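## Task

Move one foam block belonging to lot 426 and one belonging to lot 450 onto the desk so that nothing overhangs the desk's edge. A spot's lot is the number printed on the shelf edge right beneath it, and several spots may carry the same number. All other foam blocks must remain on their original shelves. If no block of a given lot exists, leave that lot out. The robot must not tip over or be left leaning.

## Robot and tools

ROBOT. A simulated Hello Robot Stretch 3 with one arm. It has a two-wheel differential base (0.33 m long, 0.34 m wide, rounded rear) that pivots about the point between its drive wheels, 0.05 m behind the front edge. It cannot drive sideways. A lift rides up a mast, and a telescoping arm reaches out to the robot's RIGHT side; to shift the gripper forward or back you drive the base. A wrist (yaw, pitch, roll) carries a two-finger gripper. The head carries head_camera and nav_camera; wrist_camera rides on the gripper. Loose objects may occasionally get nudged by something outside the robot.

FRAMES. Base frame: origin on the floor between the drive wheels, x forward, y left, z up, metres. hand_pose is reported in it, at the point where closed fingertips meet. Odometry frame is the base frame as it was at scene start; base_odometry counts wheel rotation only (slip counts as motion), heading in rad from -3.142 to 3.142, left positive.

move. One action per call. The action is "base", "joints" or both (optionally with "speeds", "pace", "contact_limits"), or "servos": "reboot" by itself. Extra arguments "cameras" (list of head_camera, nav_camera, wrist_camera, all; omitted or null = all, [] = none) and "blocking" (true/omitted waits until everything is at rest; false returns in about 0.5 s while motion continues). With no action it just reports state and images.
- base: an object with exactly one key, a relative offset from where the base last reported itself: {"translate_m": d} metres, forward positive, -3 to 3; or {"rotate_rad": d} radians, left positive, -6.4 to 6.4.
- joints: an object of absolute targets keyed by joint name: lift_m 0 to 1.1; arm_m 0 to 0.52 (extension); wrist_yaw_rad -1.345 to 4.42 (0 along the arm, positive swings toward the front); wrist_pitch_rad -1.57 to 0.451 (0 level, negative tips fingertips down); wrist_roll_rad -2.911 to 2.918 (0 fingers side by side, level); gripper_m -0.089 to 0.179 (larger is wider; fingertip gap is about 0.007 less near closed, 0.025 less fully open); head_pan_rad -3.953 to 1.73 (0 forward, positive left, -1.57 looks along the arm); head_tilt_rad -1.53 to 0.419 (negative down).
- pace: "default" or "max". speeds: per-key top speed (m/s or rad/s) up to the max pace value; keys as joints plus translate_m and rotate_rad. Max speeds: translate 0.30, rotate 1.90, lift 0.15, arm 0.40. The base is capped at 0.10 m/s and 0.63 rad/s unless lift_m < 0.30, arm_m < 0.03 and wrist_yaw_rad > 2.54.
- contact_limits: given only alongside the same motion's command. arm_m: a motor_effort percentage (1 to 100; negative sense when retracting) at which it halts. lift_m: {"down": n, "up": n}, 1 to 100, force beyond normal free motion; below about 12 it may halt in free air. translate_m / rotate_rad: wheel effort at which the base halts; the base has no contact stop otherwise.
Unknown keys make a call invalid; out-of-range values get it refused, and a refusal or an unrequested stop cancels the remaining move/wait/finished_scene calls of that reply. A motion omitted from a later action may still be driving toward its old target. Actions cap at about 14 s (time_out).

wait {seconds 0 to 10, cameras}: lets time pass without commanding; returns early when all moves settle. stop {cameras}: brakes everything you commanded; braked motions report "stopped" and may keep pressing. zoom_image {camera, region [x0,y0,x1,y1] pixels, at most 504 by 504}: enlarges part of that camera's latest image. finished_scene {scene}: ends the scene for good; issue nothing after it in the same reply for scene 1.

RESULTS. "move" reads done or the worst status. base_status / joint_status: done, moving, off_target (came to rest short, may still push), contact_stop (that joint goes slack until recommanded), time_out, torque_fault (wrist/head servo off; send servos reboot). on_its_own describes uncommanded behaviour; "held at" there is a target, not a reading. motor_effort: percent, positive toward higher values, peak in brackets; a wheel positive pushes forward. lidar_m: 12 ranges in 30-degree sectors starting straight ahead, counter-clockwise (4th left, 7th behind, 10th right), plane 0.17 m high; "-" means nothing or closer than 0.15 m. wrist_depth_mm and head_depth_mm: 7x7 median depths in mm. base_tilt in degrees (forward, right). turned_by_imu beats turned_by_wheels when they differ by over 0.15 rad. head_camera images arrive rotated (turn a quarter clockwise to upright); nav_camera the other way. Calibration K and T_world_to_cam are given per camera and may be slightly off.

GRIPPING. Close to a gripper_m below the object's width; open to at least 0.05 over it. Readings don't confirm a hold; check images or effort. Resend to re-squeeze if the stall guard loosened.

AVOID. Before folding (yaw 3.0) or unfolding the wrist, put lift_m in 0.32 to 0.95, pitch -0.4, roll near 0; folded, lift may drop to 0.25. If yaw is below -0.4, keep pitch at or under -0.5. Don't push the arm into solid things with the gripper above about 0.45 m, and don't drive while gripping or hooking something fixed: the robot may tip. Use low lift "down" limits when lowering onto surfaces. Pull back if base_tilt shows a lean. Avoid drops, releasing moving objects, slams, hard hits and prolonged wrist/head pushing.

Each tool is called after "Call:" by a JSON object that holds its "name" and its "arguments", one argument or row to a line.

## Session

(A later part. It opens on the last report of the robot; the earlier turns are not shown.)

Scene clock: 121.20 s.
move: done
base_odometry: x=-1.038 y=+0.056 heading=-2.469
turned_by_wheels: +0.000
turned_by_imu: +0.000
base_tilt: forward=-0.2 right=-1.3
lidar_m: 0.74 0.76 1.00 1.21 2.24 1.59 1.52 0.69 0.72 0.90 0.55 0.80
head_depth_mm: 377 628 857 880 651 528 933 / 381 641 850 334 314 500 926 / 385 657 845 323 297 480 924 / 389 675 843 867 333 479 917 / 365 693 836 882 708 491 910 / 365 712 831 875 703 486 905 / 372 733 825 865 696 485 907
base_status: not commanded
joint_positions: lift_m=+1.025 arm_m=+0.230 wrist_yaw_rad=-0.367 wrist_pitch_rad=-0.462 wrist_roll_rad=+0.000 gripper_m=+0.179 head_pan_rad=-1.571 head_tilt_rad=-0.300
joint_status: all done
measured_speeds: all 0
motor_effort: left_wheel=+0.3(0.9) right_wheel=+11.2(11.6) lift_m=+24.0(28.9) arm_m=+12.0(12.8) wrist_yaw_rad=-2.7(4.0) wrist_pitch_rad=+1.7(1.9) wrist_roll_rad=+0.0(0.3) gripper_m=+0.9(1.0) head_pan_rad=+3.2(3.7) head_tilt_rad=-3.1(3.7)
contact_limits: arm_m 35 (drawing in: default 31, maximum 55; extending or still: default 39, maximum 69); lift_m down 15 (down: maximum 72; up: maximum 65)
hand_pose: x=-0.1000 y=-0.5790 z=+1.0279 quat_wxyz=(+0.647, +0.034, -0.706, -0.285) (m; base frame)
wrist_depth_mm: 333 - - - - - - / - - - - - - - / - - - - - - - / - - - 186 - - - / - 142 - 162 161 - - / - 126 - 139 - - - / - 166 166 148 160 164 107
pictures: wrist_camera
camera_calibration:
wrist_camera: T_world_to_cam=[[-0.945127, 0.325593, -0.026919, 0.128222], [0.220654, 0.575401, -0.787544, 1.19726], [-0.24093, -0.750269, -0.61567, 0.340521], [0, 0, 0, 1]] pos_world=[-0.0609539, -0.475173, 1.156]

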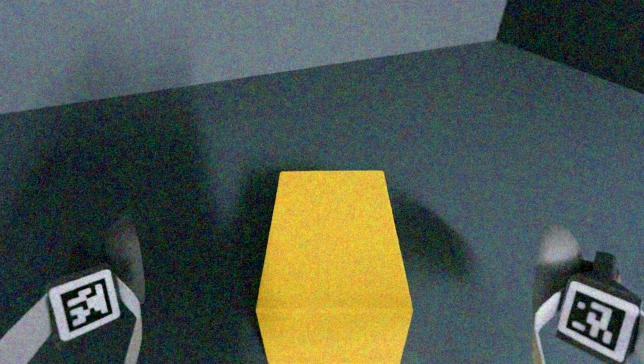

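Call:
{"name": "move", "arguments": {
  "joints": {"gripper_m":0.01},
  "cameras": ["wrist_camera"]
}}

Call:
{"name": "move", "arguments": {
  "joints": {"lift_m":1.095},
  "cameras": ["wrist_camera"]
}}

Call:
{"name": "move", "arguments": {
  "joints": {"arm_m":0.0,"head_pan_rad":-3.14,"head_tilt_rad":-0.3},
  "cameras": ["wrist_camera","nav_camera"]
}}

Scene clock: 133.23 s.
move: done
base_odometry: x=-1.038 y=+0.056 heading=-2.469
turned_by_wheels: +0.000
turned_by_imu: +0.000
base_tilt: forward=-0.4 right=-1.2
lidar_m: 0.74 0.76 1.00 1.20 2.24 1.60 1.52 0.69 0.72 0.90 0.55 0.80
head_depth_mm: 377 627 854 886 649 528 931 / 381 642 850 335 314 501 930 / 386 655 848 323 297 481 923 / 389 670 839 871 334 480 917 / 366 693 838 878 709 491 913 / 365 713 834 872 703 489 908 / 371 735 825 866 697 485 905
base_status: not commanded
joint_positions: lift_m=+1.025 arm_m=+0.230 wrist_yaw_rad=-0.367 wrist_pitch_rad=-0.462 wrist_roll_rad=+0.000 gripper_m=+0.011 head_pan_rad=-1.571 head_tilt_rad=-0.300
joint_status: all done
measured_speeds: all 0
motor_effort: left_wheel=+0.5(1.0) right_wheel=+10.7(11.3) lift_m=+23.9(24.3) arm_m=+8.8(10.9) wrist_yaw_rad=-1.8(4.3) wrist_pitch_rad=+1.8(1.9) wrist_roll_rad=-0.1(0.3) gripper_m=-17.5(92.0) head_pan_rad=+3.8(3.8) head_tilt_rad=-2.3(3.2)
contact_limits: arm_m 35 (drawing in: default 31, maximum 55; extending or still: default 39, maximum 69); lift_m down 15 (down: maximum 72; up: maximum 65)
hand_pose: x=-0.1000 y=-0.5789 z=+1.0279 quat_wxyz=(+0.647, +0.034, -0.706, -0.285) (m; base frame)
wrist_depth_mm: 333 - - - - - - / - - - - - - - / - - - - - - - / - - - 185 - - - / - - 153 161 151 - - / - - 128 139 128 - - / - 97 162 142 160 163 166
pictures: wrist_camera
camera_calibration:
wrist_camera: T_world_to_cam=[[-0.945155, 0.325509, -0.0269493, 0.128215], [0.220669, 0.575546, -0.787434, 1.19721], [-0.240806, -0.750194, -0.61581, 0.340726], [0, 0, 0, 1]] pos_world=[-0.0609541, -0.475173, 1.156]

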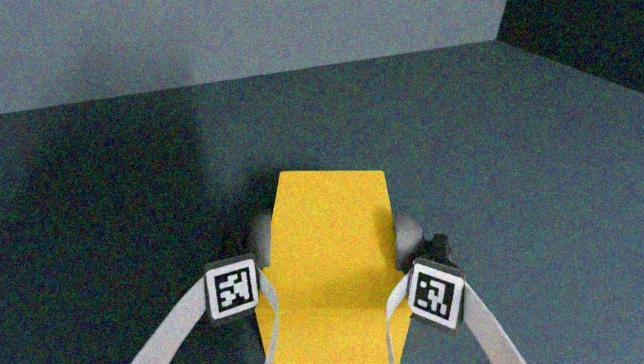

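Scene clock: 134.70 s.
move: done
base_odometry: x=-1.038 y=+0.056 heading=-2.469
turned_by_wheels: +0.000
turned_by_imu: +0.000
base_tilt: forward=-0.2 right=-1.2
lidar_m: 0.74 0.76 1.00 1.20 2.24 1.59 1.52 0.69 0.72 0.90 0.55 0.80
head_depth_mm: 377 626 - 901 736 528 930 / 381 643 301 321 648 502 928 / 386 656 306 295 542 498 923 / 389 672 827 317 668 494 916 / 366 689 836 881 709 491 911 / 365 712 830 876 701 488 909 / 371 735 828 869 697 485 904
base_status: not commanded
joint_positions: lift_m=+1.095 arm_m=+0.230 wrist_yaw_rad=-0.367 wrist_pitch_rad=-0.464 wrist_roll_rad=+0.000 gripper_m=+0.011 head_pan_rad=-1.571 head_tilt_rad=-0.300
joint_status: all done
measured_speeds: all 0
motor_effort: left_wheel=+0.3(0.9) right_wheel=+10.7(11.4) lift_m=+29.5(32.2) arm_m=+7.5(9.2) wrist_yaw_rad=-3.3(4.3) wrist_pitch_rad=+2.1(2.3) wrist_roll_rad=+0.0(0.3) gripper_m=-18.3(18.4) head_pan_rad=+3.3(3.8) head_tilt_rad=-2.3(2.9)
contact_limits: arm_m 35 (drawing in: default 31, maximum 55; extending or still: default 39, maximum 69)
hand_pose: x=-0.0999 y=-0.5787 z=+1.0974 quat_wxyz=(+0.647, +0.035, -0.706, -0.286) (m; base frame)
wrist_depth_mm: 333 - - - - 517 - / - - - - - - - / - - - - - - - / - - - 185 - - - / - - 153 162 152 - - / - - 128 140 128 - - / - - - 143 131 - -
pictures: wrist_camera
camera_calibration:
wrist_camera: T_world_to_cam=[[-0.945124, 0.325596, -0.0269784, 0.130175], [0.221235, 0.577048, -0.786175, 1.25138], [-0.240408, -0.749001, -0.617415, 0.386267], [0, 0, 0, 1]] pos_world=[-0.0609549, -0.475176, 1.2258]

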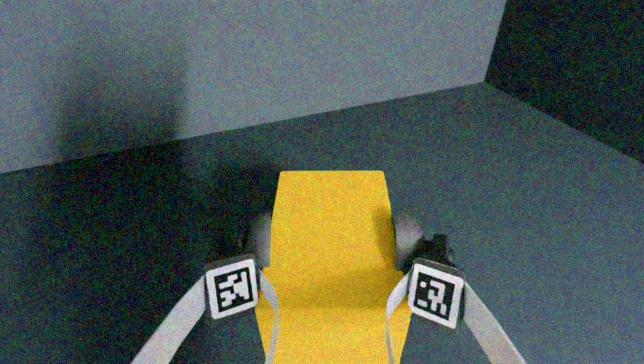

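Scene clock: 137.63 s.
move: done
base_odometry: x=-1.038 y=+0.056 heading=-2.469
turned_by_wheels: +0.000
turned_by_imu: +0.000
base_tilt: forward=-0.3 right=-1.2
lidar_m: 0.74 0.77 1.00 1.20 2.24 1.60 1.52 0.69 0.72 0.90 0.55 0.80
head_depth_mm: 1354 1390 - - - 1769 1573 / 1341 1376 - - - 1776 1549 / 1326 1370 - - - 1757 1548 / 1315 1361 - - - 1750 1541 / 1325 - - - - 1728 1537 / 1308 - - - - 1729 1529 / 1294 - - - - 1629 1519
base_status: not commanded
joint_positions: lift_m=+1.095 arm_m=+0.001 wrist_yaw_rad=-0.367 wrist_pitch_rad=-0.464 wrist_roll_rad=+0.000 gripper_m=+0.011 head_pan_rad=-3.143 head_tilt_rad=-0.300
joint_status: all done
measured_speeds: all 0
motor_effort: left_wheel=+0.3(0.9) right_wheel=+10.7(11.4) lift_m=+29.0(30.2) arm_m=-12.4(14.2) wrist_yaw_rad=-2.9(4.3) wrist_pitch_rad=+2.2(2.3) wrist_roll_rad=-0.2(0.4) gripper_m=-17.8(18.3) head_pan_rad=+3.6(5.3) head_tilt_rad=-1.5(6.3)
hand_pose: x=-0.0999 y=-0.3492 z=+1.0974 quat_wxyz=(+0.647, +0.035, -0.706, -0.286) (m; base frame)
wrist_depth_mm: - - - - - - - / - - - - - - - / - - - - - - - / - - - 186 - - - / - - 153 162 152 - - / - - 128 139 128 - - / - 97 - 143 131 - -
pictures: nav_camera (sideways), wrist_camera
camera_calibration:
nav_camera: T_world_to_cam=[[-0.270308, -0.0167593, 0.962628, -1.20828], [-0.0132924, 0.999818, 0.0136743, 0.0324363], [-0.962682, -0.00909938, -0.270482, 0.311182], [0, 0, 0, 1]] pos_world=[-0.0266068, -0.0498488, 1.24685]
wrist_camera: T_world_to_cam=[[-0.945116, 0.325622, -0.02696, 0.0554679], [0.221251, 0.57709, -0.786139, 1.11897], [-0.240426, -0.748958, -0.617461, 0.558153], [0, 0, 0, 1]] pos_world=[-0.0609549, -0.245776, 1.2258]

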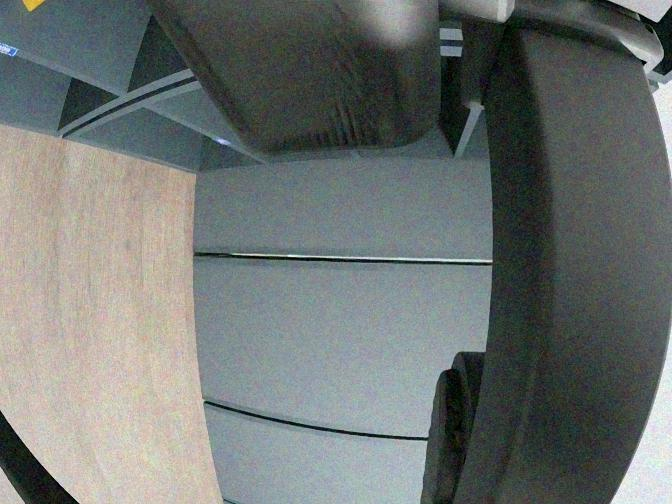

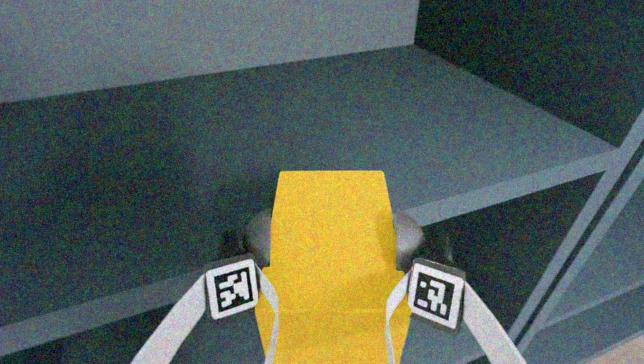

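Call:
{"name": "move", "arguments": {
  "base": {"rotate_rad": 2.085},
  "joints": {"head_pan_rad":-0.8},
  "cameras": ["nav_camera"]
}}

Call:
{"name": "move", "arguments": {
  "base": {"translate_m": 0.907},
  "joints": {"lift_m":0.95},
  "cameras": []
}}

Call:
{"name": "move", "arguments": {
  "base": {"rotate_rad": -0.514},
  "joints": {"head_pan_rad":-1.1},
  "cameras": ["nav_camera","head_camera"]
}}

Scene clock: 174.73 s.
move: done
base_odometry: x=-1.038 y=+0.056 heading=-0.384
turned_by_wheels: +2.085
turned_by_imu: +2.051
base_tilt: forward=-0.3 right=-1.3
lidar_m: 2.32 1.61 1.52 0.69 0.70 0.90 0.55 0.81 0.74 0.76 0.98 1.21
head_depth_mm: 1069 1079 1099 1109 1134 1154 1175 / 1259 1272 1304 1315 1345 1380 1402 / 1537 1572 1586 1632 1519 1708 1531 / 1962 2025 2085 2023 1405 1993 1503 / 2713 2833 2995 2355 1308 1377 1418 / 3198 3423 3603 2308 1293 1975 1528 / 3154 3251 3445 2296 1279 1897 1516
base_status: done
joint_positions: lift_m=+1.095 arm_m=+0.001 wrist_yaw_rad=-0.367 wrist_pitch_rad=-0.464 wrist_roll_rad=+0.000 gripper_m=+0.011 head_pan_rad=-0.799 head_tilt_rad=-0.300
joint_status: all done
measured_speeds: all 0
motor_effort: left_wheel=-8.8(12.5) right_wheel=+9.7(13.1) lift_m=+26.4(28.5) arm_m=-11.6(13.1) wrist_yaw_rad=-2.4(4.3) wrist_pitch_rad=+2.1(2.3) wrist_roll_rad=-0.3(0.4) gripper_m=-18.1(18.5) head_pan_rad=-3.0(5.9) head_tilt_rad=-0.6(2.6)
hand_pose: x=-0.0999 y=-0.3492 z=+1.0974 quat_wxyz=(+0.647, +0.035, -0.706, -0.286) (m; base frame)
wrist_depth_mm: - - - - - 437 - / - - - - - 477 - / - - - - 532 530 - / - - - 185 - 585 - / - - 153 162 156 - - / - - 128 139 128 - - / - 106 - 143 147 - -
pictures: nav_camera (sideways)
camera_calibration:
nav_camera: T_world_to_cam=[[0.200627, -0.181914, 0.96263, -1.21116], [-0.706838, -0.707243, 0.0136636, 0.0366961], [0.678328, -0.683165, -0.270476, 0.301123], [0, 0, 0, 1]] pos_world=[0.0646701, 0.0113416, 1.24685]

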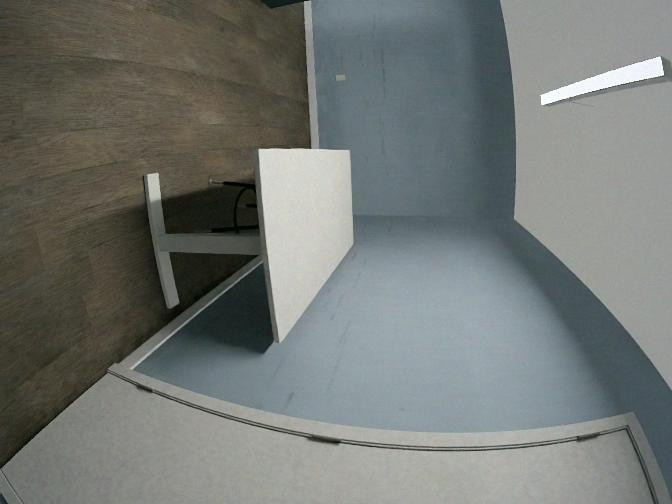

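Scene clock: 184.93 s.
move: done
base_odometry: x=-0.197 y=-0.284 heading=-0.384
turned_by_wheels: +0.000
turned_by_imu: -0.001
base_tilt: forward=-0.4 right=-1.1
lidar_m: 1.70 1.19 1.12 1.15 1.50 1.26 1.44 1.21 1.14 0.77 1.05 2.99
head_depth_mm: 1612 1639 1680 1703 1356 929 711 / 1914 1956 1991 1974 1345 924 707 / 2316 2406 2424 2407 1328 919 1415 / 2754 2879 2968 3075 1316 1853 1538 / 2642 2772 2951 3084 2508 2004 1527 / 2569 2701 2785 2985 2847 1979 1527 / 2496 2618 2719 2846 2817 1964 1527
base_status: done
joint_positions: lift_m=+0.950 arm_m=+0.001 wrist_yaw_rad=-0.367 wrist_pitch_rad=-0.465 wrist_roll_rad=+0.000 gripper_m=+0.011 head_pan_rad=-0.800 head_tilt_rad=-0.300
joint_status: all done
measured_speeds: all 0
motor_effort: left_wheel=+1.1(9.1) right_wheel=+10.7(13.8) lift_m=+29.3(30.3) arm_m=-9.3(12.7) wrist_yaw_rad=-2.5(4.6) wrist_pitch_rad=+2.3(2.4) wrist_roll_rad=-0.1(0.3) gripper_m=-17.9(18.5) head_pan_rad=-3.3(3.9) head_tilt_rad=-0.9(2.2)
hand_pose: x=-0.0999 y=-0.3492 z=+0.9524 quat_wxyz=(+0.647, +0.035, -0.706, -0.286) (m; base frame)
wrist_depth_mm: - - - - - - - / - - - - - - - / - - - - - - - / - - - 191 - - - / - - 153 162 161 - - / - - 128 139 128 - - / - 97 - 142 147 - -
pictures: none
No camera images: "cameras" was empty.

Scene clock: 186.87 s.
move: done
base_odometry: x=-0.197 y=-0.284 heading=-0.898
turned_by_wheels: -0.514
turned_by_imu: -0.506
base_tilt: forward=-0.3 right=-1.3
lidar_m: 2.99 1.68 1.18 1.12 1.15 1.52 1.26 1.45 1.20 1.13 0.77 1.04
head_depth_mm: 966 1000 1038 1082 1135 1185 1243 / 1002 1045 1087 1136 1183 1245 1302 / 1041 1086 1131 1188 1228 1287 1378 / 1083 1140 1190 1240 1275 907 1398 / 1132 1191 1257 1309 1304 905 694 / 1189 1251 1319 1384 1288 899 690 / 1246 1322 1386 1463 1278 892 689
base_status: done
joint_positions: lift_m=+0.950 arm_m=+0.001 wrist_yaw_rad=-0.367 wrist_pitch_rad=-0.465 wrist_roll_rad=+0.000 gripper_m=+0.011 head_pan_rad=-1.105 head_tilt_rad=-0.300
joint_status: all done
measured_speeds: all 0
motor_effort: left_wheel=+8.4(11.9) right_wheel=-9.8(13.5) lift_m=+28.1(29.4) arm_m=-9.5(10.2) wrist_yaw_rad=-1.8(3.8) wrist_pitch_rad=+2.2(2.3) wrist_roll_rad=+0.1(0.3) gripper_m=-17.5(18.4) head_pan_rad=+3.0(5.3) head_tilt_rad=+0.4(1.1)
hand_pose: x=-0.0999 y=-0.3492 z=+0.9524 quat_wxyz=(+0.647, +0.035, -0.706, -0.286) (m; base frame)
wrist_depth_mm: - - - - - - - / - - - - - - - / - - - - - - - / - - - 192 - - - / - - 156 161 161 - - / - - 128 139 128 - - / - 106 - 143 147 - -
pictures: head_camera (sideways), nav_camera (sideways)
camera_calibration:
head_camera: T_world_to_cam=[[-0.151267, 0.198059, -0.968448, 1.27686], [0.909668, 0.41127, -0.0579764, 0.0695831], [0.386811, -0.889736, -0.24238, 0.268736], [0, 0, 0, 1]] pos_world=[0.0258996, -0.0424071, 1.30574]
nav_camera: T_world_to_cam=[[0.136546, -0.23387, 0.962632, -1.21077], [-0.886984, -0.461598, 0.0136713, 0.0377807], [0.441152, -0.855706, -0.270468, 0.302574], [0, 0, 0, 1]] pos_world=[0.0653564, -0.00680947, 1.24685]

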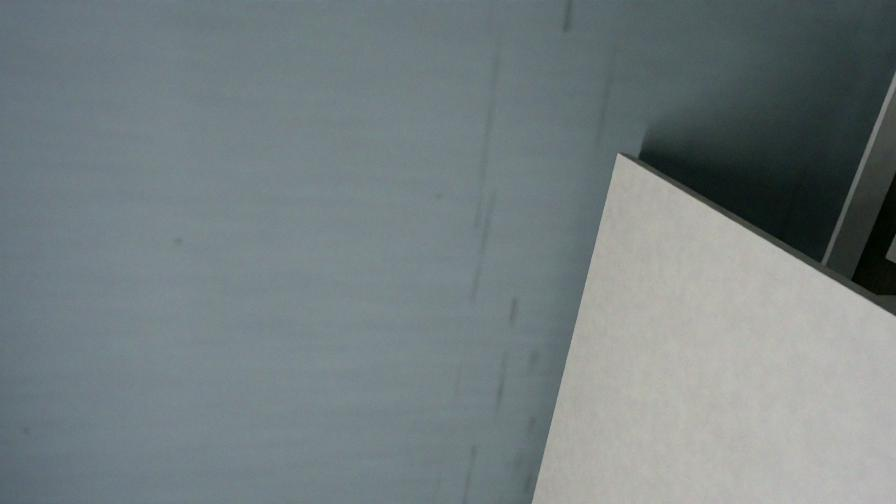

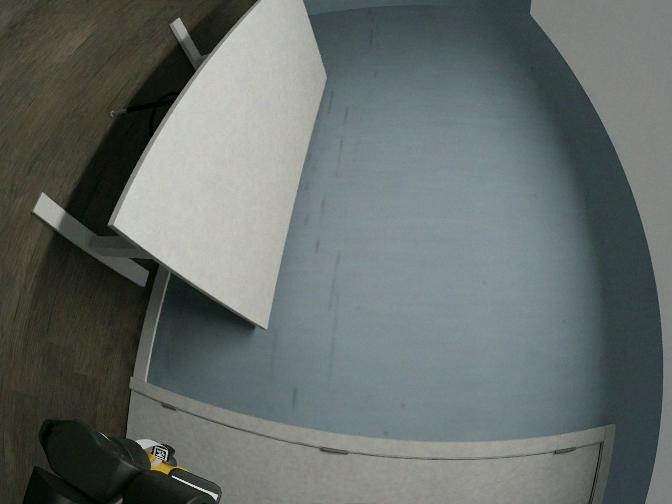

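Call:
{"name": "move", "arguments": {
  "base": {"translate_m": 0.72},
  "joints": {"head_pan_rad":-1.571,"head_tilt_rad":-0.5},
  "cameras": ["nav_camera","head_camera"]
}}

Scene clock: 198.97 s.
move: done
base_odometry: x=+0.252 y=-0.848 heading=-0.898
turned_by_wheels: +0.000
turned_by_imu: +0.000
base_tilt: forward=-0.5 right=-1.3
lidar_m: 2.30 1.73 1.22 1.16 1.19 1.57 1.98 1.66 0.71 0.70 0.51 1.12
head_depth_mm: 942 1022 1114 1227 956 - - / 938 1010 1101 1205 947 - - / 933 1009 1097 1193 939 - - / 924 1003 1089 1185 932 720 588 / 920 995 1085 1171 929 715 583 / 917 991 1076 1165 918 711 581 / 913 980 1065 1157 912 710 578
base_status: done
joint_positions: lift_m=+0.950 arm_m=+0.001 wrist_yaw_rad=-0.367 wrist_pitch_rad=-0.465 wrist_roll_rad=+0.000 gripper_m=+0.011 head_pan_rad=-1.571 head_tilt_rad=-0.500
joint_status: all done
measured_speeds: all 0
motor_effort: left_wheel=+5.4(11.9) right_wheel=+4.4(10.1) lift_m=+23.9(27.1) arm_m=-8.5(12.8) wrist_yaw_rad=-2.2(4.4) wrist_pitch_rad=+2.2(2.4) wrist_roll_rad=-0.1(0.3) gripper_m=-18.2(18.5) head_pan_rad=+3.5(5.6) head_tilt_rad=+3.9(8.0)
hand_pose: x=-0.0999 y=-0.3492 z=+0.9524 quat_wxyz=(+0.647, +0.035, -0.706, -0.286) (m; base frame)
wrist_depth_mm: - - - - - - - / - - - - - - - / - - - - - - - / - - - 186 - - - / - - 153 162 151 - - / - - 128 139 128 - - / - - - 142 131 - -
pictures: head_camera (sideways), nav_camera (sideways)
camera_calibration:
head_camera: T_world_to_cam=[[-0.0461882, 0.432271, -0.90056, 1.18762], [0.997476, -0.0287082, -0.0649388, 0.0781012], [-0.0539246, -0.901287, -0.429854, 0.515347], [0, 0, 0, 1]] pos_world=[0.00473961, -0.0466535, 1.29612]
nav_camera: T_world_to_cam=[[0.0168969, -0.455997, 0.889821, -1.11497], [-0.999808, -0.0165162, 0.0105215, 0.0425357], [0.00989871, -0.889828, -0.456189, 0.546883], [0, 0, 0, 1]] pos_world=[0.0559536, -0.0210877, 1.24116]

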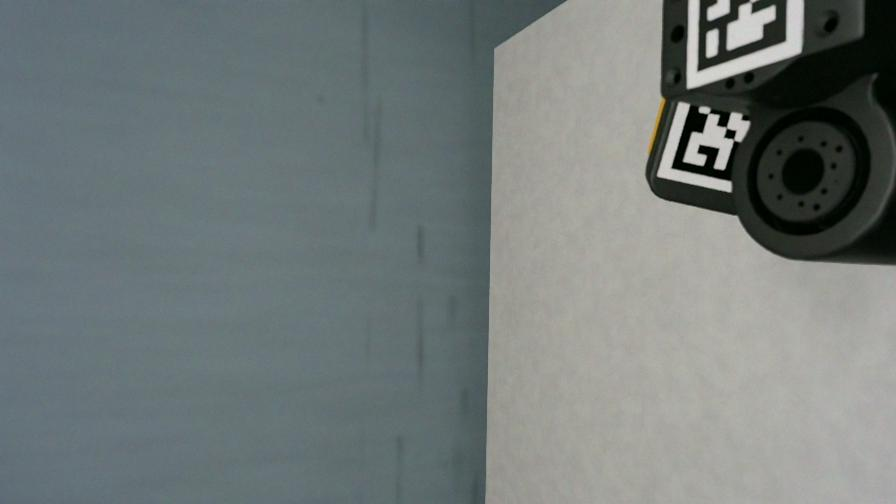

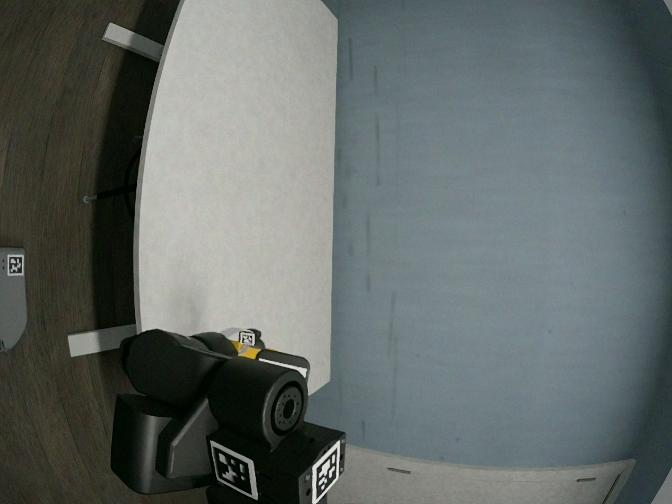

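Call:
{"name": "move", "arguments": {
  "joints": {"arm_m":0.26},
  "cameras": []
}}

Call:
{"name": "move", "arguments": {
  "joints": {"lift_m":0.79},
  "cameras": ["wrist_camera"]
}}

Call:
{"name": "move", "arguments": {
  "joints": {"lift_m":0.735},
  "speeds": {"lift_m":0.04},
  "contact_limits": {"lift_m":{"down":13}},
  "cameras": ["wrist_camera","head_camera"]
}}

Scene clock: 212.43 s.
move: done
base_odometry: x=+0.252 y=-0.848 heading=-0.898
turned_by_wheels: +0.000
turned_by_imu: +0.000
base_tilt: forward=-0.5 right=-1.2
lidar_m: 2.30 1.73 1.22 1.16 1.19 1.57 1.98 1.66 0.71 0.70 0.51 1.12
head_depth_mm: 946 1019 1114 323 - 734 595 / 934 1015 1105 366 875 729 592 / 929 1007 1088 370 361 723 588 / 926 1005 1090 398 826 718 586 / 921 992 1084 1182 928 715 581 / 914 990 1079 1163 917 711 580 / 911 984 1070 1157 914 707 578
base_status: not commanded
joint_positions: lift_m=+0.950 arm_m=+0.260 wrist_yaw_rad=-0.367 wrist_pitch_rad=-0.465 wrist_roll_rad=+0.000 gripper_m=+0.011 head_pan_rad=-1.571 head_tilt_rad=-0.500
joint_status: all done
measured_speeds: all 0
motor_effort: left_wheel=+5.5(6.3) right_wheel=+4.1(5.4) lift_m=+24.6(25.5) arm_m=+12.8(15.3) wrist_yaw_rad=-2.3(4.3) wrist_pitch_rad=+2.2(2.3) wrist_roll_rad=+0.0(0.3) gripper_m=-17.4(18.4) head_pan_rad=+3.4(4.0) head_tilt_rad=+4.4(4.9)
hand_pose: x=-0.0999 y=-0.6086 z=+0.9523 quat_wxyz=(+0.647, +0.035, -0.706, -0.286) (m; base frame)
wrist_depth_mm: - - - - - - - / - - - - - - - / - - - - - - - / - - - 185 - - - / - - 153 162 151 - - / - - 128 139 128 - - / - - - 143 130 - -
pictures: none
No camera images: "cameras" was empty.

Scene clock: 214.73 s.
move: done
base_odometry: x=+0.252 y=-0.848 heading=-0.898
turned_by_wheels: +0.000
turned_by_imu: +0.000
base_tilt: forward=-0.3 right=-1.0
lidar_m: 2.31 1.73 1.22 1.16 1.19 1.57 1.98 1.66 0.71 0.70 0.51 1.12
head_depth_mm: 941 1019 1112 1225 952 733 306 / 937 1016 1105 1201 949 381 330 / 936 1007 1099 1192 718 434 588 / 927 1004 1088 1181 934 462 585 / 921 998 1082 1177 925 715 583 / 918 992 1077 1163 919 712 580 / 913 985 1072 1156 917 705 579
base_status: not commanded
joint_positions: lift_m=+0.790 arm_m=+0.260 wrist_yaw_rad=-0.367 wrist_pitch_rad=-0.465 wrist_roll_rad=+0.000 gripper_m=+0.011 head_pan_rad=-1.571 head_tilt_rad=-0.500
joint_status: all done
measured_speeds: all 0
motor_effort: left_wheel=+5.1(6.1) right_wheel=+4.2(5.2) lift_m=+24.1(26.8) arm_m=+10.4(13.0) wrist_yaw_rad=-1.6(4.0) wrist_pitch_rad=+2.2(2.3) wrist_roll_rad=+0.0(0.3) gripper_m=-18.0(18.3) head_pan_rad=+3.3(3.7) head_tilt_rad=+3.9(5.1)
hand_pose: x=-0.0999 y=-0.6086 z=+0.7923 quat_wxyz=(+0.647, +0.035, -0.706, -0.286) (m; base frame)
wrist_depth_mm: - - - - - - - / - - - - - - - / - - - - - - - / - - - 185 - - - / - - 153 162 151 - - / - - 128 139 128 - - / - - - 143 131 - -
pictures: wrist_camera
camera_calibration:
wrist_camera: T_world_to_cam=[[-0.945093, 0.325679, -0.0270752, 0.131845], [0.221462, 0.577328, -0.785905, 1.02874], [-0.240322, -0.748749, -0.617754, 0.175868], [0, 0, 0, 1]] pos_world=[-0.0609552, -0.505176, 0.920701]

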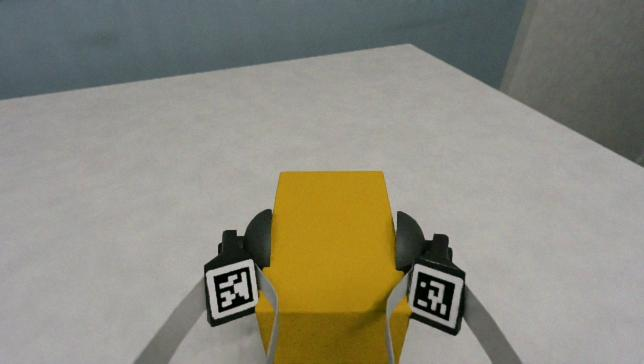

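Scene clock: 216.60 s.
move: done
base_odometry: x=+0.252 y=-0.848 heading=-0.898
turned_by_wheels: +0.000
turned_by_imu: +0.008
base_tilt: forward=-0.4 right=-1.3
lidar_m: 2.30 1.72 1.22 1.16 1.19 1.58 1.97 1.64 0.71 0.70 0.51 1.12
head_depth_mm: 942 1016 1114 1220 958 733 594 / 937 1017 1103 1200 949 455 358 / 929 1010 1093 1192 946 463 560 / 928 1001 1094 1184 939 484 558 / 921 995 1085 1180 927 717 583 / 918 992 1077 1165 921 712 581 / 917 985 1075 1159 914 710 579
base_status: not commanded
joint_positions: lift_m=+0.735 arm_m=+0.260 wrist_yaw_rad=-0.381 wrist_pitch_rad=-0.399 wrist_roll_rad=-0.001 gripper_m=+0.011 head_pan_rad=-1.571 head_tilt_rad=-0.500
joint_status: all done
measured_speeds: all 0
on_its_own: wrist_pitch_rad is at rest, and its effort (-9.9) is outside its rest range (-8 to +12)
motor_effort: left_wheel=+2.9(6.2) right_wheel=+0.1(5.2) lift_m=+11.8(27.0) arm_m=+9.6(12.0) wrist_yaw_rad=+8.6(10.4) wrist_pitch_rad=-9.9(10.3) wrist_roll_rad=+0.3(0.4) gripper_m=-17.1(18.5) head_pan_rad=+2.9(3.8) head_tilt_rad=+3.1(4.4)
contact_limits: lift_m down 13 (down: maximum 72; up: maximum 65)
hand_pose: x=-0.1058 y=-0.6154 z=+0.7519 quat_wxyz=(+0.654, +0.007, -0.706, -0.269) (m; base frame)
wrist_depth_mm: - - - - - - - / - - - - - - - / - - - - - - - / - - - 185 - - - / - - 152 158 148 - - / - - 128 134 126 - - / - - - 131 126 105 -
pictures: head_camera (sideways), wrist_camera
camera_calibration:
head_camera: T_world_to_cam=[[-0.0461866, 0.432267, -0.900562, 1.18762], [0.997482, -0.028619, -0.0648942, 0.0780473], [-0.0538248, -0.901292, -0.429856, 0.51535], [0, 0, 0, 1]] pos_world=[0.0047399, -0.0466534, 1.29612]
wrist_camera: T_world_to_cam=[[-0.94132, 0.336657, -0.0240372, 0.132302], [0.209008, 0.525519, -0.82471, 0.998211], [-0.265012, -0.78134, -0.565045, 0.0821812], [0, 0, 0, 1]] pos_world=[-0.0623164, -0.504907, 0.872851]

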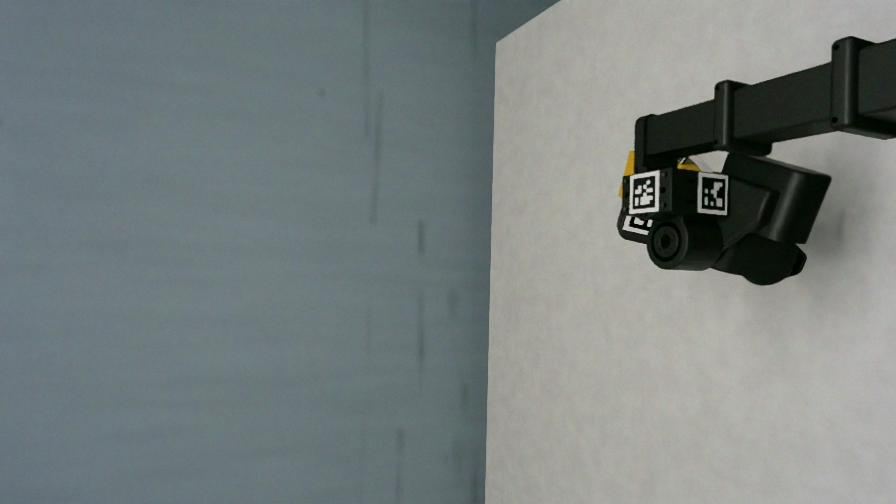

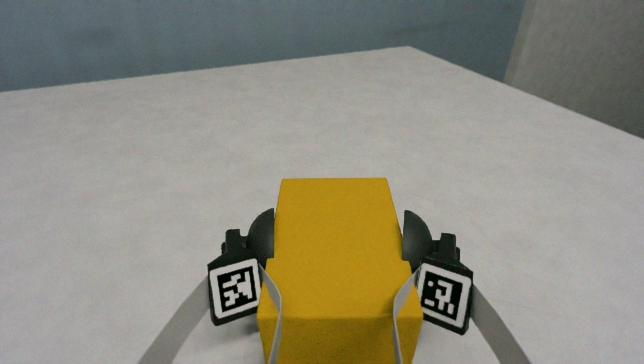

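Call:
{"name": "move", "arguments": {
  "joints": {"lift_m":0.749},
  "speeds": {"lift_m":0.04},
  "cameras": []
}}

Call:
{"name": "move", "arguments": {
  "joints": {"gripper_m":0.15},
  "cameras": ["wrist_camera"]
}}

Call:
{"name": "move", "arguments": {
  "joints": {"lift_m":0.95},
  "cameras": []
}}

Call:
{"name": "move", "arguments": {
  "joints": {"arm_m":0.0,"wrist_pitch_rad":-0.4,"wrist_yaw_rad":0,"gripper_m":0.05},
  "cameras": ["head_camera"]
}}

Call:
{"name": "move", "arguments": {
  "joints": {"wrist_yaw_rad":3.0},
  "cameras": ["nav_camera"]
}}

Call:
{"name": "move", "arguments": {
  "joints": {"lift_m":0.29,"head_pan_rad":0.3,"head_tilt_rad":-0.3},
  "cameras": ["nav_camera","head_camera"]
}}

Scene clock: 228.07 s.
move: done
base_odometry: x=+0.252 y=-0.848 heading=-0.898
turned_by_wheels: +0.000
turned_by_imu: +0.000
base_tilt: forward=-0.4 right=-1.3
lidar_m: 2.30 1.72 1.22 1.16 1.19 1.58 1.98 1.64 0.71 0.70 0.51 1.12
head_depth_mm: 936 1017 1109 1217 957 734 566 / 936 1011 1104 1189 947 411 351 / 933 1006 1099 1192 940 456 559 / 925 999 1088 1181 933 474 571 / 926 1000 1081 1169 926 714 583 / 916 988 1074 1169 919 709 580 / 913 983 1075 1163 911 704 578
base_status: not commanded
joint_positions: lift_m=+0.749 arm_m=+0.260 wrist_yaw_rad=-0.375 wrist_pitch_rad=-0.451 wrist_roll_rad=-0.001 gripper_m=+0.011 head_pan_rad=-1.571 head_tilt_rad=-0.500
joint_status: all done
measured_speeds: all 0
motor_effort: left_wheel=+1.3(2.3) right_wheel=+1.3(1.8) lift_m=+29.4(29.4) arm_m=+5.8(6.2) wrist_yaw_rad=+3.7(10.1) wrist_pitch_rad=-0.3(9.9) wrist_roll_rad=+0.3(0.4) gripper_m=-17.1(18.0) head_pan_rad=+2.7(3.6) head_tilt_rad=+3.0(3.8)
hand_pose: x=-0.1021 y=-0.6098 z=+0.7544 quat_wxyz=(+0.648, +0.027, -0.706, -0.284) (m; base frame)
wrist_depth_mm: - - - - - - - / - - - - - - - / - - - - - - - / - - - 181 - - - / - - 153 158 150 - - / - - 128 135 127 - - / - - - 133 127 - -
pictures: none
No camera images: "cameras" was empty.

Scene clock: 230.00 s.
move: done
base_odometry: x=+0.252 y=-0.848 heading=-0.898
turned_by_wheels: +0.000
turned_by_imu: +0.000
base_tilt: forward=-0.5 right=-1.0
lidar_m: 2.30 1.72 1.22 1.16 1.19 1.58 1.98 1.64 0.71 0.70 0.51 1.11
head_depth_mm: 938 1015 1109 1218 958 733 566 / 935 1014 1106 1196 948 411 351 / 931 1008 1097 1190 943 456 559 / 928 1002 1090 1179 933 475 571 / 923 994 1085 1180 925 716 581 / 916 986 1074 1168 918 711 581 / 913 984 1072 1158 912 707 578
base_status: not commanded
joint_positions: lift_m=+0.749 arm_m=+0.260 wrist_yaw_rad=-0.373 wrist_pitch_rad=-0.461 wrist_roll_rad=-0.001 gripper_m=+0.150 head_pan_rad=-1.571 head_tilt_rad=-0.500
joint_status: all done
measured_speeds: all 0
motor_effort: left_wheel=+1.3(1.6) right_wheel=+0.9(2.3) lift_m=+23.6(29.5) arm_m=+2.2(5.1) wrist_yaw_rad=+2.3(4.6) wrist_pitch_rad=+1.6(1.8) wrist_roll_rad=+0.3(0.7) gripper_m=+0.6(83.3) head_pan_rad=+3.1(3.4) head_tilt_rad=+2.3(3.9)
hand_pose: x=-0.1012 y=-0.6086 z=+0.7521 quat_wxyz=(+0.647, +0.032, -0.706, -0.287) (m; base frame)
wrist_depth_mm: - - - - - - - / - - - - - - - / - - - - - - - / - - - 178 - - - / - 146 - 155 149 140 - / - 126 - 133 129 124 - / - 119 - 136 130 - 111
pictures: wrist_camera
camera_calibration:
wrist_camera: T_world_to_cam=[[-0.943406, 0.330597, -0.0262786, 0.132099], [0.222983, 0.573665, -0.788154, 0.997042], [-0.245486, -0.749409, -0.614917, 0.147669], [0, 0, 0, 1]] pos_world=[-0.0614499, -0.504975, 0.880098]

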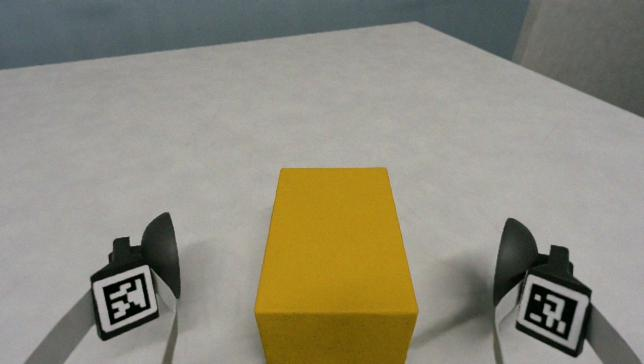

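Scene clock: 232.67 s.
move: done
base_odometry: x=+0.252 y=-0.848 heading=-0.898
turned_by_wheels: +0.000
turned_by_imu: +0.000
base_tilt: forward=-0.3 right=-1.2
lidar_m: 2.30 1.72 1.22 1.16 1.19 1.59 1.98 1.64 0.71 0.70 0.51 1.12
head_depth_mm: 938 1018 1110 323 - 732 596 / 938 1013 1094 366 870 729 592 / 927 1009 1085 370 361 714 589 / 925 1001 1090 397 827 719 585 / 920 993 1086 1174 925 715 583 / 914 994 1079 1165 922 713 581 / 912 981 1073 1158 913 705 579
base_status: not commanded
joint_positions: lift_m=+0.950 arm_m=+0.260 wrist_yaw_rad=-0.373 wrist_pitch_rad=-0.462 wrist_roll_rad=-0.001 gripper_m=+0.150 head_pan_rad=-1.571 head_tilt_rad=-0.500
joint_status: all done
measured_speeds: all 0
motor_effort: left_wheel=+1.2(1.7) right_wheel=+1.2(1.9) lift_m=+29.1(32.9) arm_m=-1.1(2.4) wrist_yaw_rad=+2.3(3.2) wrist_pitch_rad=+1.8(1.9) wrist_roll_rad=+0.4(0.5) gripper_m=+0.4(1.1) head_pan_rad=+2.3(3.5) head_tilt_rad=+2.6(3.8)
hand_pose: x=-0.1012 y=-0.6085 z=+0.9529 quat_wxyz=(+0.647, +0.032, -0.706, -0.287) (m; base frame)
wrist_depth_mm: - - - - - - - / - - - - - - - / - - - - - - - / - - - - - - - / - 146 - - - 512 - / - 126 - - - 124 - / - 118 - - - - 111
pictures: none
No camera images: "cameras" was empty.

Scene clock: 235.80 s.
move: done
base_odometry: x=+0.252 y=-0.848 heading=-0.898
turned_by_wheels: +0.000
turned_by_imu: +0.000
base_tilt: forward=-0.4 right=-1.3
lidar_m: 2.30 1.71 1.22 1.16 1.19 1.58 1.98 1.64 0.71 0.70 0.51 1.12
head_depth_mm: 941 1022 1107 1218 957 - - / 934 1017 1103 1198 949 753 - / 930 1007 1093 1188 942 - - / 921 998 1087 1181 934 - - / 922 994 1082 1173 925 693 581 / 915 989 1080 1162 923 709 580 / 911 986 1067 1161 913 707 578
base_status: not commanded
joint_positions: lift_m=+0.950 arm_m=+0.001 wrist_yaw_rad=-0.003 wrist_pitch_rad=-0.421 wrist_roll_rad=-0.001 gripper_m=+0.050 head_pan_rad=-1.571 head_tilt_rad=-0.500
joint_status: all done
measured_speeds: all 0
motor_effort: left_wheel=+1.0(1.7) right_wheel=+1.2(2.1) lift_m=+23.4(30.0) arm_m=-12.0(14.8) wrist_yaw_rad=+2.0(5.6) wrist_pitch_rad=+3.4(6.3) wrist_roll_rad=+0.4(0.8) gripper_m=+0.0(80.8) head_pan_rad=+2.1(3.2) head_tilt_rad=+3.3(3.5)
hand_pose: x=-0.0222 y=-0.3695 z=+0.9619 quat_wxyz=(+0.692, +0.147, -0.691, -0.149) (m; base frame)
wrist_depth_mm: - - - - - - - / - - - - - - - / - - - - - - - / - - - - - - - / - - - - 152 - - / - - 126 - 124 - - / - 99 - - - - -
pictures: head_camera (sideways)
camera_calibration:
head_camera: T_world_to_cam=[[-0.0461866, 0.432267, -0.900562, 1.18762], [0.997482, -0.028619, -0.0648942, 0.0780473], [-0.0538248, -0.901292, -0.429856, 0.51535], [0, 0, 0, 1]] pos_world=[0.0047399, -0.0466534, 1.29612]

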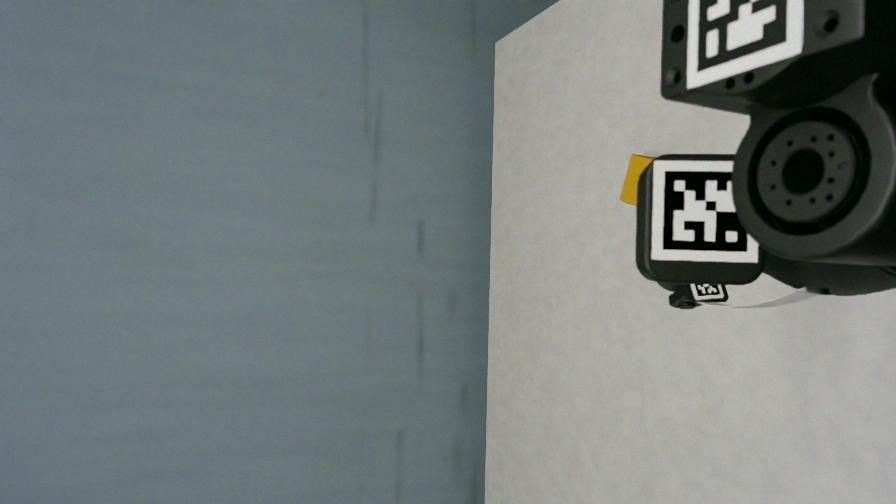

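Scene clock: 238.30 s.
move: done
base_odometry: x=+0.252 y=-0.848 heading=-0.898
turned_by_wheels: +0.000
turned_by_imu: +0.000
base_tilt: forward=-0.5 right=-1.3
lidar_m: 2.30 1.72 1.22 1.16 1.19 1.58 1.98 1.64 0.71 0.70 0.51 1.12
head_depth_mm: 941 1017 1107 1220 960 - - / 936 1012 1103 1201 949 753 - / 931 1010 1096 1191 942 717 - / 923 1000 1092 1181 934 742 - / 919 990 1086 1176 922 738 - / 920 993 1080 1166 918 714 - / 915 987 1072 1168 912 710 579
base_status: not commanded
joint_positions: lift_m=+0.950 arm_m=+0.001 wrist_yaw_rad=+2.997 wrist_pitch_rad=-0.421 wrist_roll_rad=-0.001 gripper_m=+0.050 head_pan_rad=-1.571 head_tilt_rad=-0.500
joint_status: all done
measured_speeds: all 0
motor_effort: left_wheel=+1.1(1.8) right_wheel=+1.5(2.0) lift_m=+23.8(24.3) arm_m=-11.2(12.7) wrist_yaw_rad=+2.0(4.9) wrist_pitch_rad=+3.5(3.6) wrist_roll_rad=+0.3(0.6) gripper_m=+0.2(0.9) head_pan_rad=+2.7(3.3) head_tilt_rad=+2.4(3.8)
hand_pose: x=+0.0110 y=+0.0761 z=+0.9619 quat_wxyz=(+0.198, +0.700, +0.098, +0.680) (m; base frame)
wrist_depth_mm: - 137 - - - - - / - 148 - - - - - / - 162 - - - - - / - 187 - - - - - / - - 200 - - - - / - - 127 - 125 - - / - - 282 - - - -
pictures: nav_camera (sideways)
camera_calibration:
nav_camera: T_world_to_cam=[[0.0169425, -0.455995, 0.889821, -1.11497], [-0.999806, -0.0166258, 0.0105167, 0.0425399], [0.00999841, -0.889827, -0.456189, 0.546877], [0, 0, 0, 1]] pos_world=[0.0559542, -0.0210879, 1.24116]

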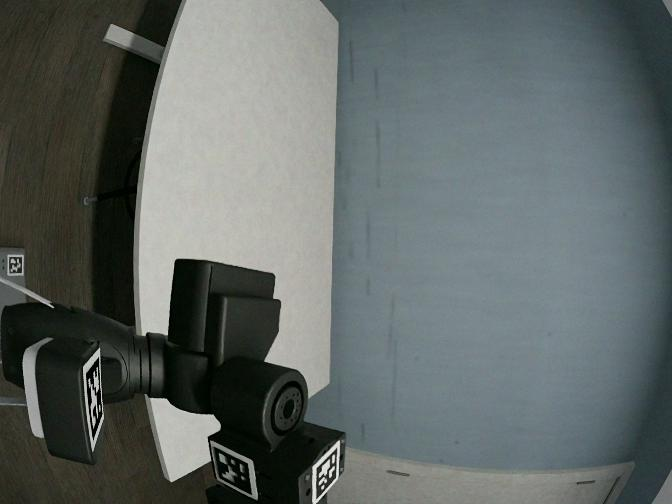

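Scene clock: 245.13 s.
move: done
base_odometry: x=+0.252 y=-0.848 heading=-0.898
turned_by_wheels: +0.000
turned_by_imu: +0.000
base_tilt: forward=-0.4 right=-1.1
lidar_m: 2.30 1.72 1.22 1.16 1.19 1.58 1.98 1.64 0.71 0.70 0.51 1.11
head_depth_mm: 1917 1985 2082 2147 2272 2055 1553 / 1947 2041 2141 2236 2350 2024 1556 / 2009 2092 2202 2312 2407 2035 1544 / 2055 2152 2251 2366 2463 2004 1549 / 2116 2203 2327 2427 2548 1986 1532 / 2150 2272 2354 2495 2592 1992 1528 / 2222 2337 2488 2625 2646 1978 1513
base_status: not commanded
joint_positions: lift_m=+0.290 arm_m=+0.001 wrist_yaw_rad=+2.997 wrist_pitch_rad=-0.420 wrist_roll_rad=-0.001 gripper_m=+0.050 head_pan_rad=+0.300 head_tilt_rad=-0.300
joint_status: all done
measured_speeds: all 0
motor_effort: left_wheel=+1.0(1.8) right_wheel=+1.7(2.2) lift_m=+23.5(28.8) arm_m=-9.5(11.9) wrist_yaw_rad=+1.1(3.6) wrist_pitch_rad=+3.3(3.5) wrist_roll_rad=+0.0(0.5) gripper_m=+0.1(1.0) head_pan_rad=-3.0(6.2) head_tilt_rad=-3.1(7.8)
hand_pose: x=+0.0110 y=+0.0762 z=+0.3021 quat_wxyz=(+0.197, +0.700, +0.098, +0.680) (m; base frame)
wrist_depth_mm: - 137 - - - - - / - 148 - - - - - / 957 162 869 915 897 889 881 / 738 187 667 717 722 699 718 / 609 593 199 579 595 593 580 / 523 522 127 324 125 503 504 / 454 99 267 279 426 441 440
pictures: head_camera (sideways), nav_camera (sideways)
camera_calibration:
head_camera: T_world_to_cam=[[-0.220273, -0.116572, -0.968448, 1.27729], [-0.255771, 0.964997, -0.0579815, 0.0766288], [0.941308, 0.234929, -0.242378, 0.265325], [0, 0, 0, 1]] pos_world=[0.0511993, 0.012617, 1.30574]
nav_camera: T_world_to_cam=[[0.253078, 0.0961391, 0.962657, -1.21153], [0.309182, -0.950904, 0.0136831, 0.0304734], [0.916711, 0.294173, -0.270377, 0.299517], [0, 0, 0, 1]] pos_world=[0.0226179, 0.0573424, 1.24685]

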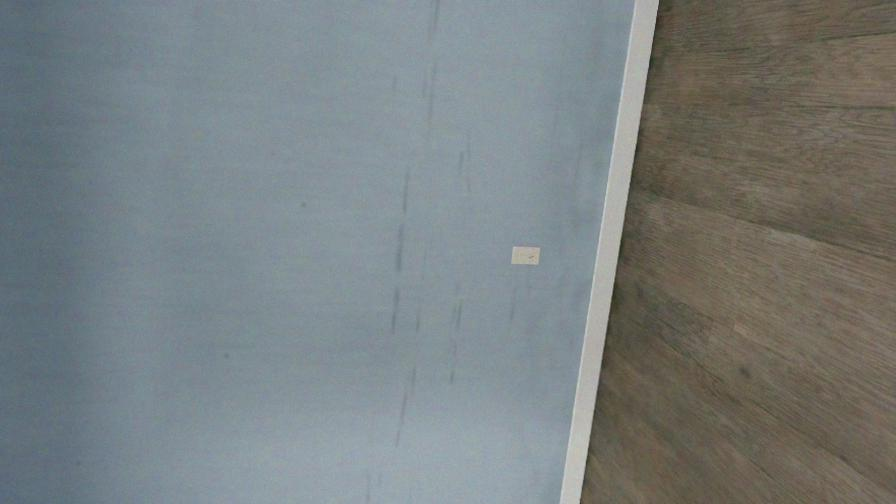

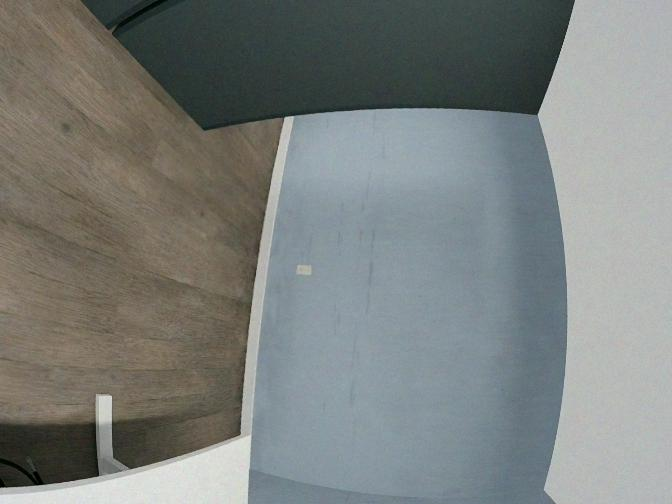

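Call:
{"name": "move", "arguments": {
  "base": {"rotate_rad": 0.281},
  "pace": "max",
  "cameras": []
}}

Call:
{"name": "move", "arguments": {
  "base": {"translate_m": 1.88},
  "pace": "max",
  "contact_limits": {"translate_m":45},
  "joints": {"head_pan_rad":1.0},
  "cameras": ["nav_camera"]
}}

Call:
{"name": "move", "arguments": {
  "base": {"rotate_rad": 1.29},
  "pace": "max",
  "joints": {"head_pan_rad":0.5},
  "cameras": ["nav_camera"]
}}

Scene clock: 264.83 s.
move: done
base_odometry: x=+0.252 y=-0.848 heading=-0.617
turned_by_wheels: +0.281
turned_by_imu: +0.276
base_tilt: forward=-0.4 right=-1.2
lidar_m: 2.30 1.36 1.16 1.16 1.32 1.97 2.08 1.32 0.71 0.51 0.79 2.17
head_depth_mm: 1970 2047 2109 2204 2269 2031 1565 / 2071 2174 2235 2329 2413 2021 1556 / 2184 2273 2359 2474 2539 2016 1539 / 2339 2406 2518 2622 2755 2003 1535 / 2454 2561 2695 2820 2838 1992 1537 / 2554 2654 1616 1680 1745 1794 1519 / 1305 1346 1398 1451 1515 1584 1516
base_status: done
joint_positions: lift_m=+0.290 arm_m=+0.001 wrist_yaw_rad=+2.997 wrist_pitch_rad=-0.420 wrist_roll_rad=-0.001 gripper_m=+0.050 head_pan_rad=+0.300 head_tilt_rad=-0.300
joint_status: not commanded
measured_speeds: all 0
motor_effort: left_wheel=-5.9(14.2) right_wheel=+7.5(13.3) lift_m=+26.2(26.2) arm_m=-8.8(9.1) wrist_yaw_rad=+3.0(3.0) wrist_pitch_rad=+3.3(3.4) wrist_roll_rad=+0.3(0.5) gripper_m=+0.7(0.7) head_pan_rad=-2.8(3.5) head_tilt_rad=-2.9(3.6)
hand_pose: x=+0.0110 y=+0.0762 z=+0.3021 quat_wxyz=(+0.197, +0.700, +0.098, +0.680) (m; base frame)
wrist_depth_mm: - 137 - - - - - / - 148 - - - - - / 940 162 862 904 888 900 884 / 729 187 668 727 715 704 704 / 607 585 199 583 587 588 587 / 525 518 127 324 125 508 496 / 451 99 268 279 436 439 436
pictures: none
No camera images: "cameras" was empty.

Scene clock: 272.53 s.
move: done
base_odometry: x=+1.785 y=-1.936 heading=-0.618
turned_by_wheels: +0.000
turned_by_imu: +0.001
base_tilt: forward=-0.3 right=-1.1
lidar_m: 0.49 0.56 0.95 1.11 0.98 1.39 2.38 1.42 1.56 1.03 0.58 0.49
head_depth_mm: 677 688 697 709 721 732 744 / 800 814 829 845 859 876 896 / 977 999 1023 1048 1075 1099 1135 / 1267 1305 1337 1392 1429 1475 1444 / 1781 1851 1931 2023 2109 1901 1520 / 1871 1946 2036 2129 2261 1987 1528 / 1807 1884 1969 2057 2162 1966 1519
base_status: done
joint_positions: lift_m=+0.290 arm_m=+0.001 wrist_yaw_rad=+2.998 wrist_pitch_rad=-0.420 wrist_roll_rad=-0.001 gripper_m=+0.050 head_pan_rad=+1.000 head_tilt_rad=-0.301
joint_status: all done
measured_speeds: all 0
motor_effort: left_wheel=-2.1(13.1) right_wheel=+8.8(13.7) lift_m=+28.2(30.2) arm_m=-12.0(12.0) wrist_yaw_rad=+2.5(3.0) wrist_pitch_rad=+3.3(3.4) wrist_roll_rad=+0.2(0.6) gripper_m=+0.2(1.2) head_pan_rad=-2.8(6.1) head_tilt_rad=+0.3(3.2)
contact_limits: translate_m 45 (maximum 100)
hand_pose: x=+0.0109 y=+0.0762 z=+0.3021 quat_wxyz=(+0.197, +0.700, +0.098, +0.680) (m; base frame)
wrist_depth_mm: - 137 - - - - - / - 148 - - - - - / 884 162 886 917 902 891 - / 735 187 661 722 708 711 689 / 613 586 200 584 593 590 589 / 522 517 127 326 125 503 506 / 451 99 266 277 430 441 435
pictures: nav_camera (sideways)
camera_calibration:
nav_camera: T_world_to_cam=[[0.131953, 0.23696, 0.962517, -1.21052], [0.848903, -0.528371, 0.0137012, 0.02718], [0.511813, 0.815275, -0.270876, 0.302619], [0, 0, 0, 1]] pos_world=[-0.0182254, 0.0544888, 1.24675]

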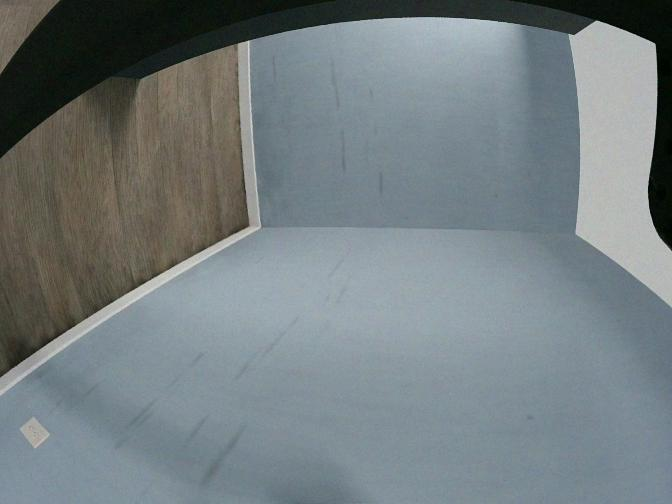

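Scene clock: 274.50 s.
move: done
base_odometry: x=+1.785 y=-1.936 heading=+0.672
turned_by_wheels: +1.290
turned_by_imu: +1.263
base_tilt: forward=-0.5 right=-1.1
lidar_m: 1.57 0.89 0.96 2.30 2.52 1.42 1.56 0.75 0.52 0.49 0.51 0.67
head_depth_mm: 1840 1885 1959 2055 2142 2055 1564 / 1900 1978 2067 2142 2238 2034 1550 / 1998 2081 2161 2247 2377 2023 1545 / 1084 1154 2194 2309 2441 1921 1495 / 888 928 973 1034 1089 1153 1231 / 753 787 824 867 918 968 1029 / 767 805 850 898 956 1014 1079
base_status: done
joint_positions: lift_m=+0.290 arm_m=+0.001 wrist_yaw_rad=+2.998 wrist_pitch_rad=-0.420 wrist_roll_rad=-0.001 gripper_m=+0.050 head_pan_rad=+0.496 head_tilt_rad=-0.301
joint_status: all done
measured_speeds: all 0
motor_effort: left_wheel=-7.4(14.6) right_wheel=+7.8(14.3) lift_m=+28.2(28.8) arm_m=-12.3(13.0) wrist_yaw_rad=+0.9(3.0) wrist_pitch_rad=+3.3(3.4) wrist_roll_rad=+0.3(0.5) gripper_m=+0.1(0.8) head_pan_rad=+3.4(4.4) head_tilt_rad=+0.6(1.4)
hand_pose: x=+0.0109 y=+0.0762 z=+0.3021 quat_wxyz=(+0.197, +0.700, +0.098, +0.680) (m; base frame)
wrist_depth_mm: - 138 - - - - - / - 148 - - - - - / 957 162 869 904 901 894 - / 740 187 676 724 719 711 701 / 608 591 200 578 598 593 586 / 522 523 127 324 125 506 502 / 455 99 267 277 434 443 439
pictures: nav_camera (sideways)
camera_calibration:
nav_camera: T_world_to_cam=[[0.23001, 0.143705, 0.96252, -1.21111], [0.488049, -0.872709, 0.0136682, 0.0294203], [0.841964, 0.466613, -0.270867, 0.300631], [0, 0, 0, 1]] pos_world=[0.0110893, 0.0594393, 1.24675]

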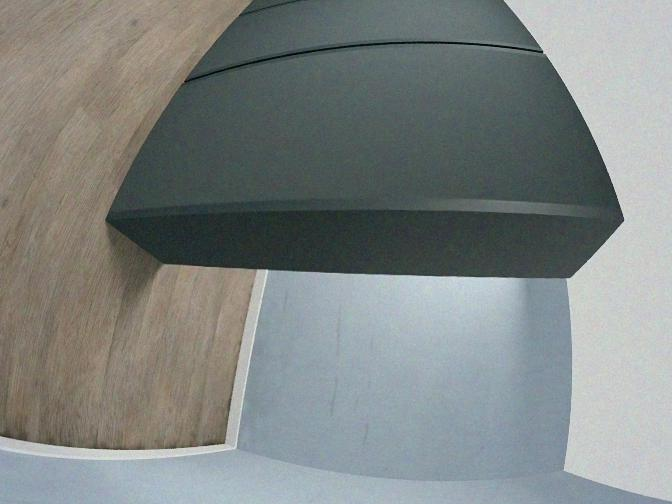

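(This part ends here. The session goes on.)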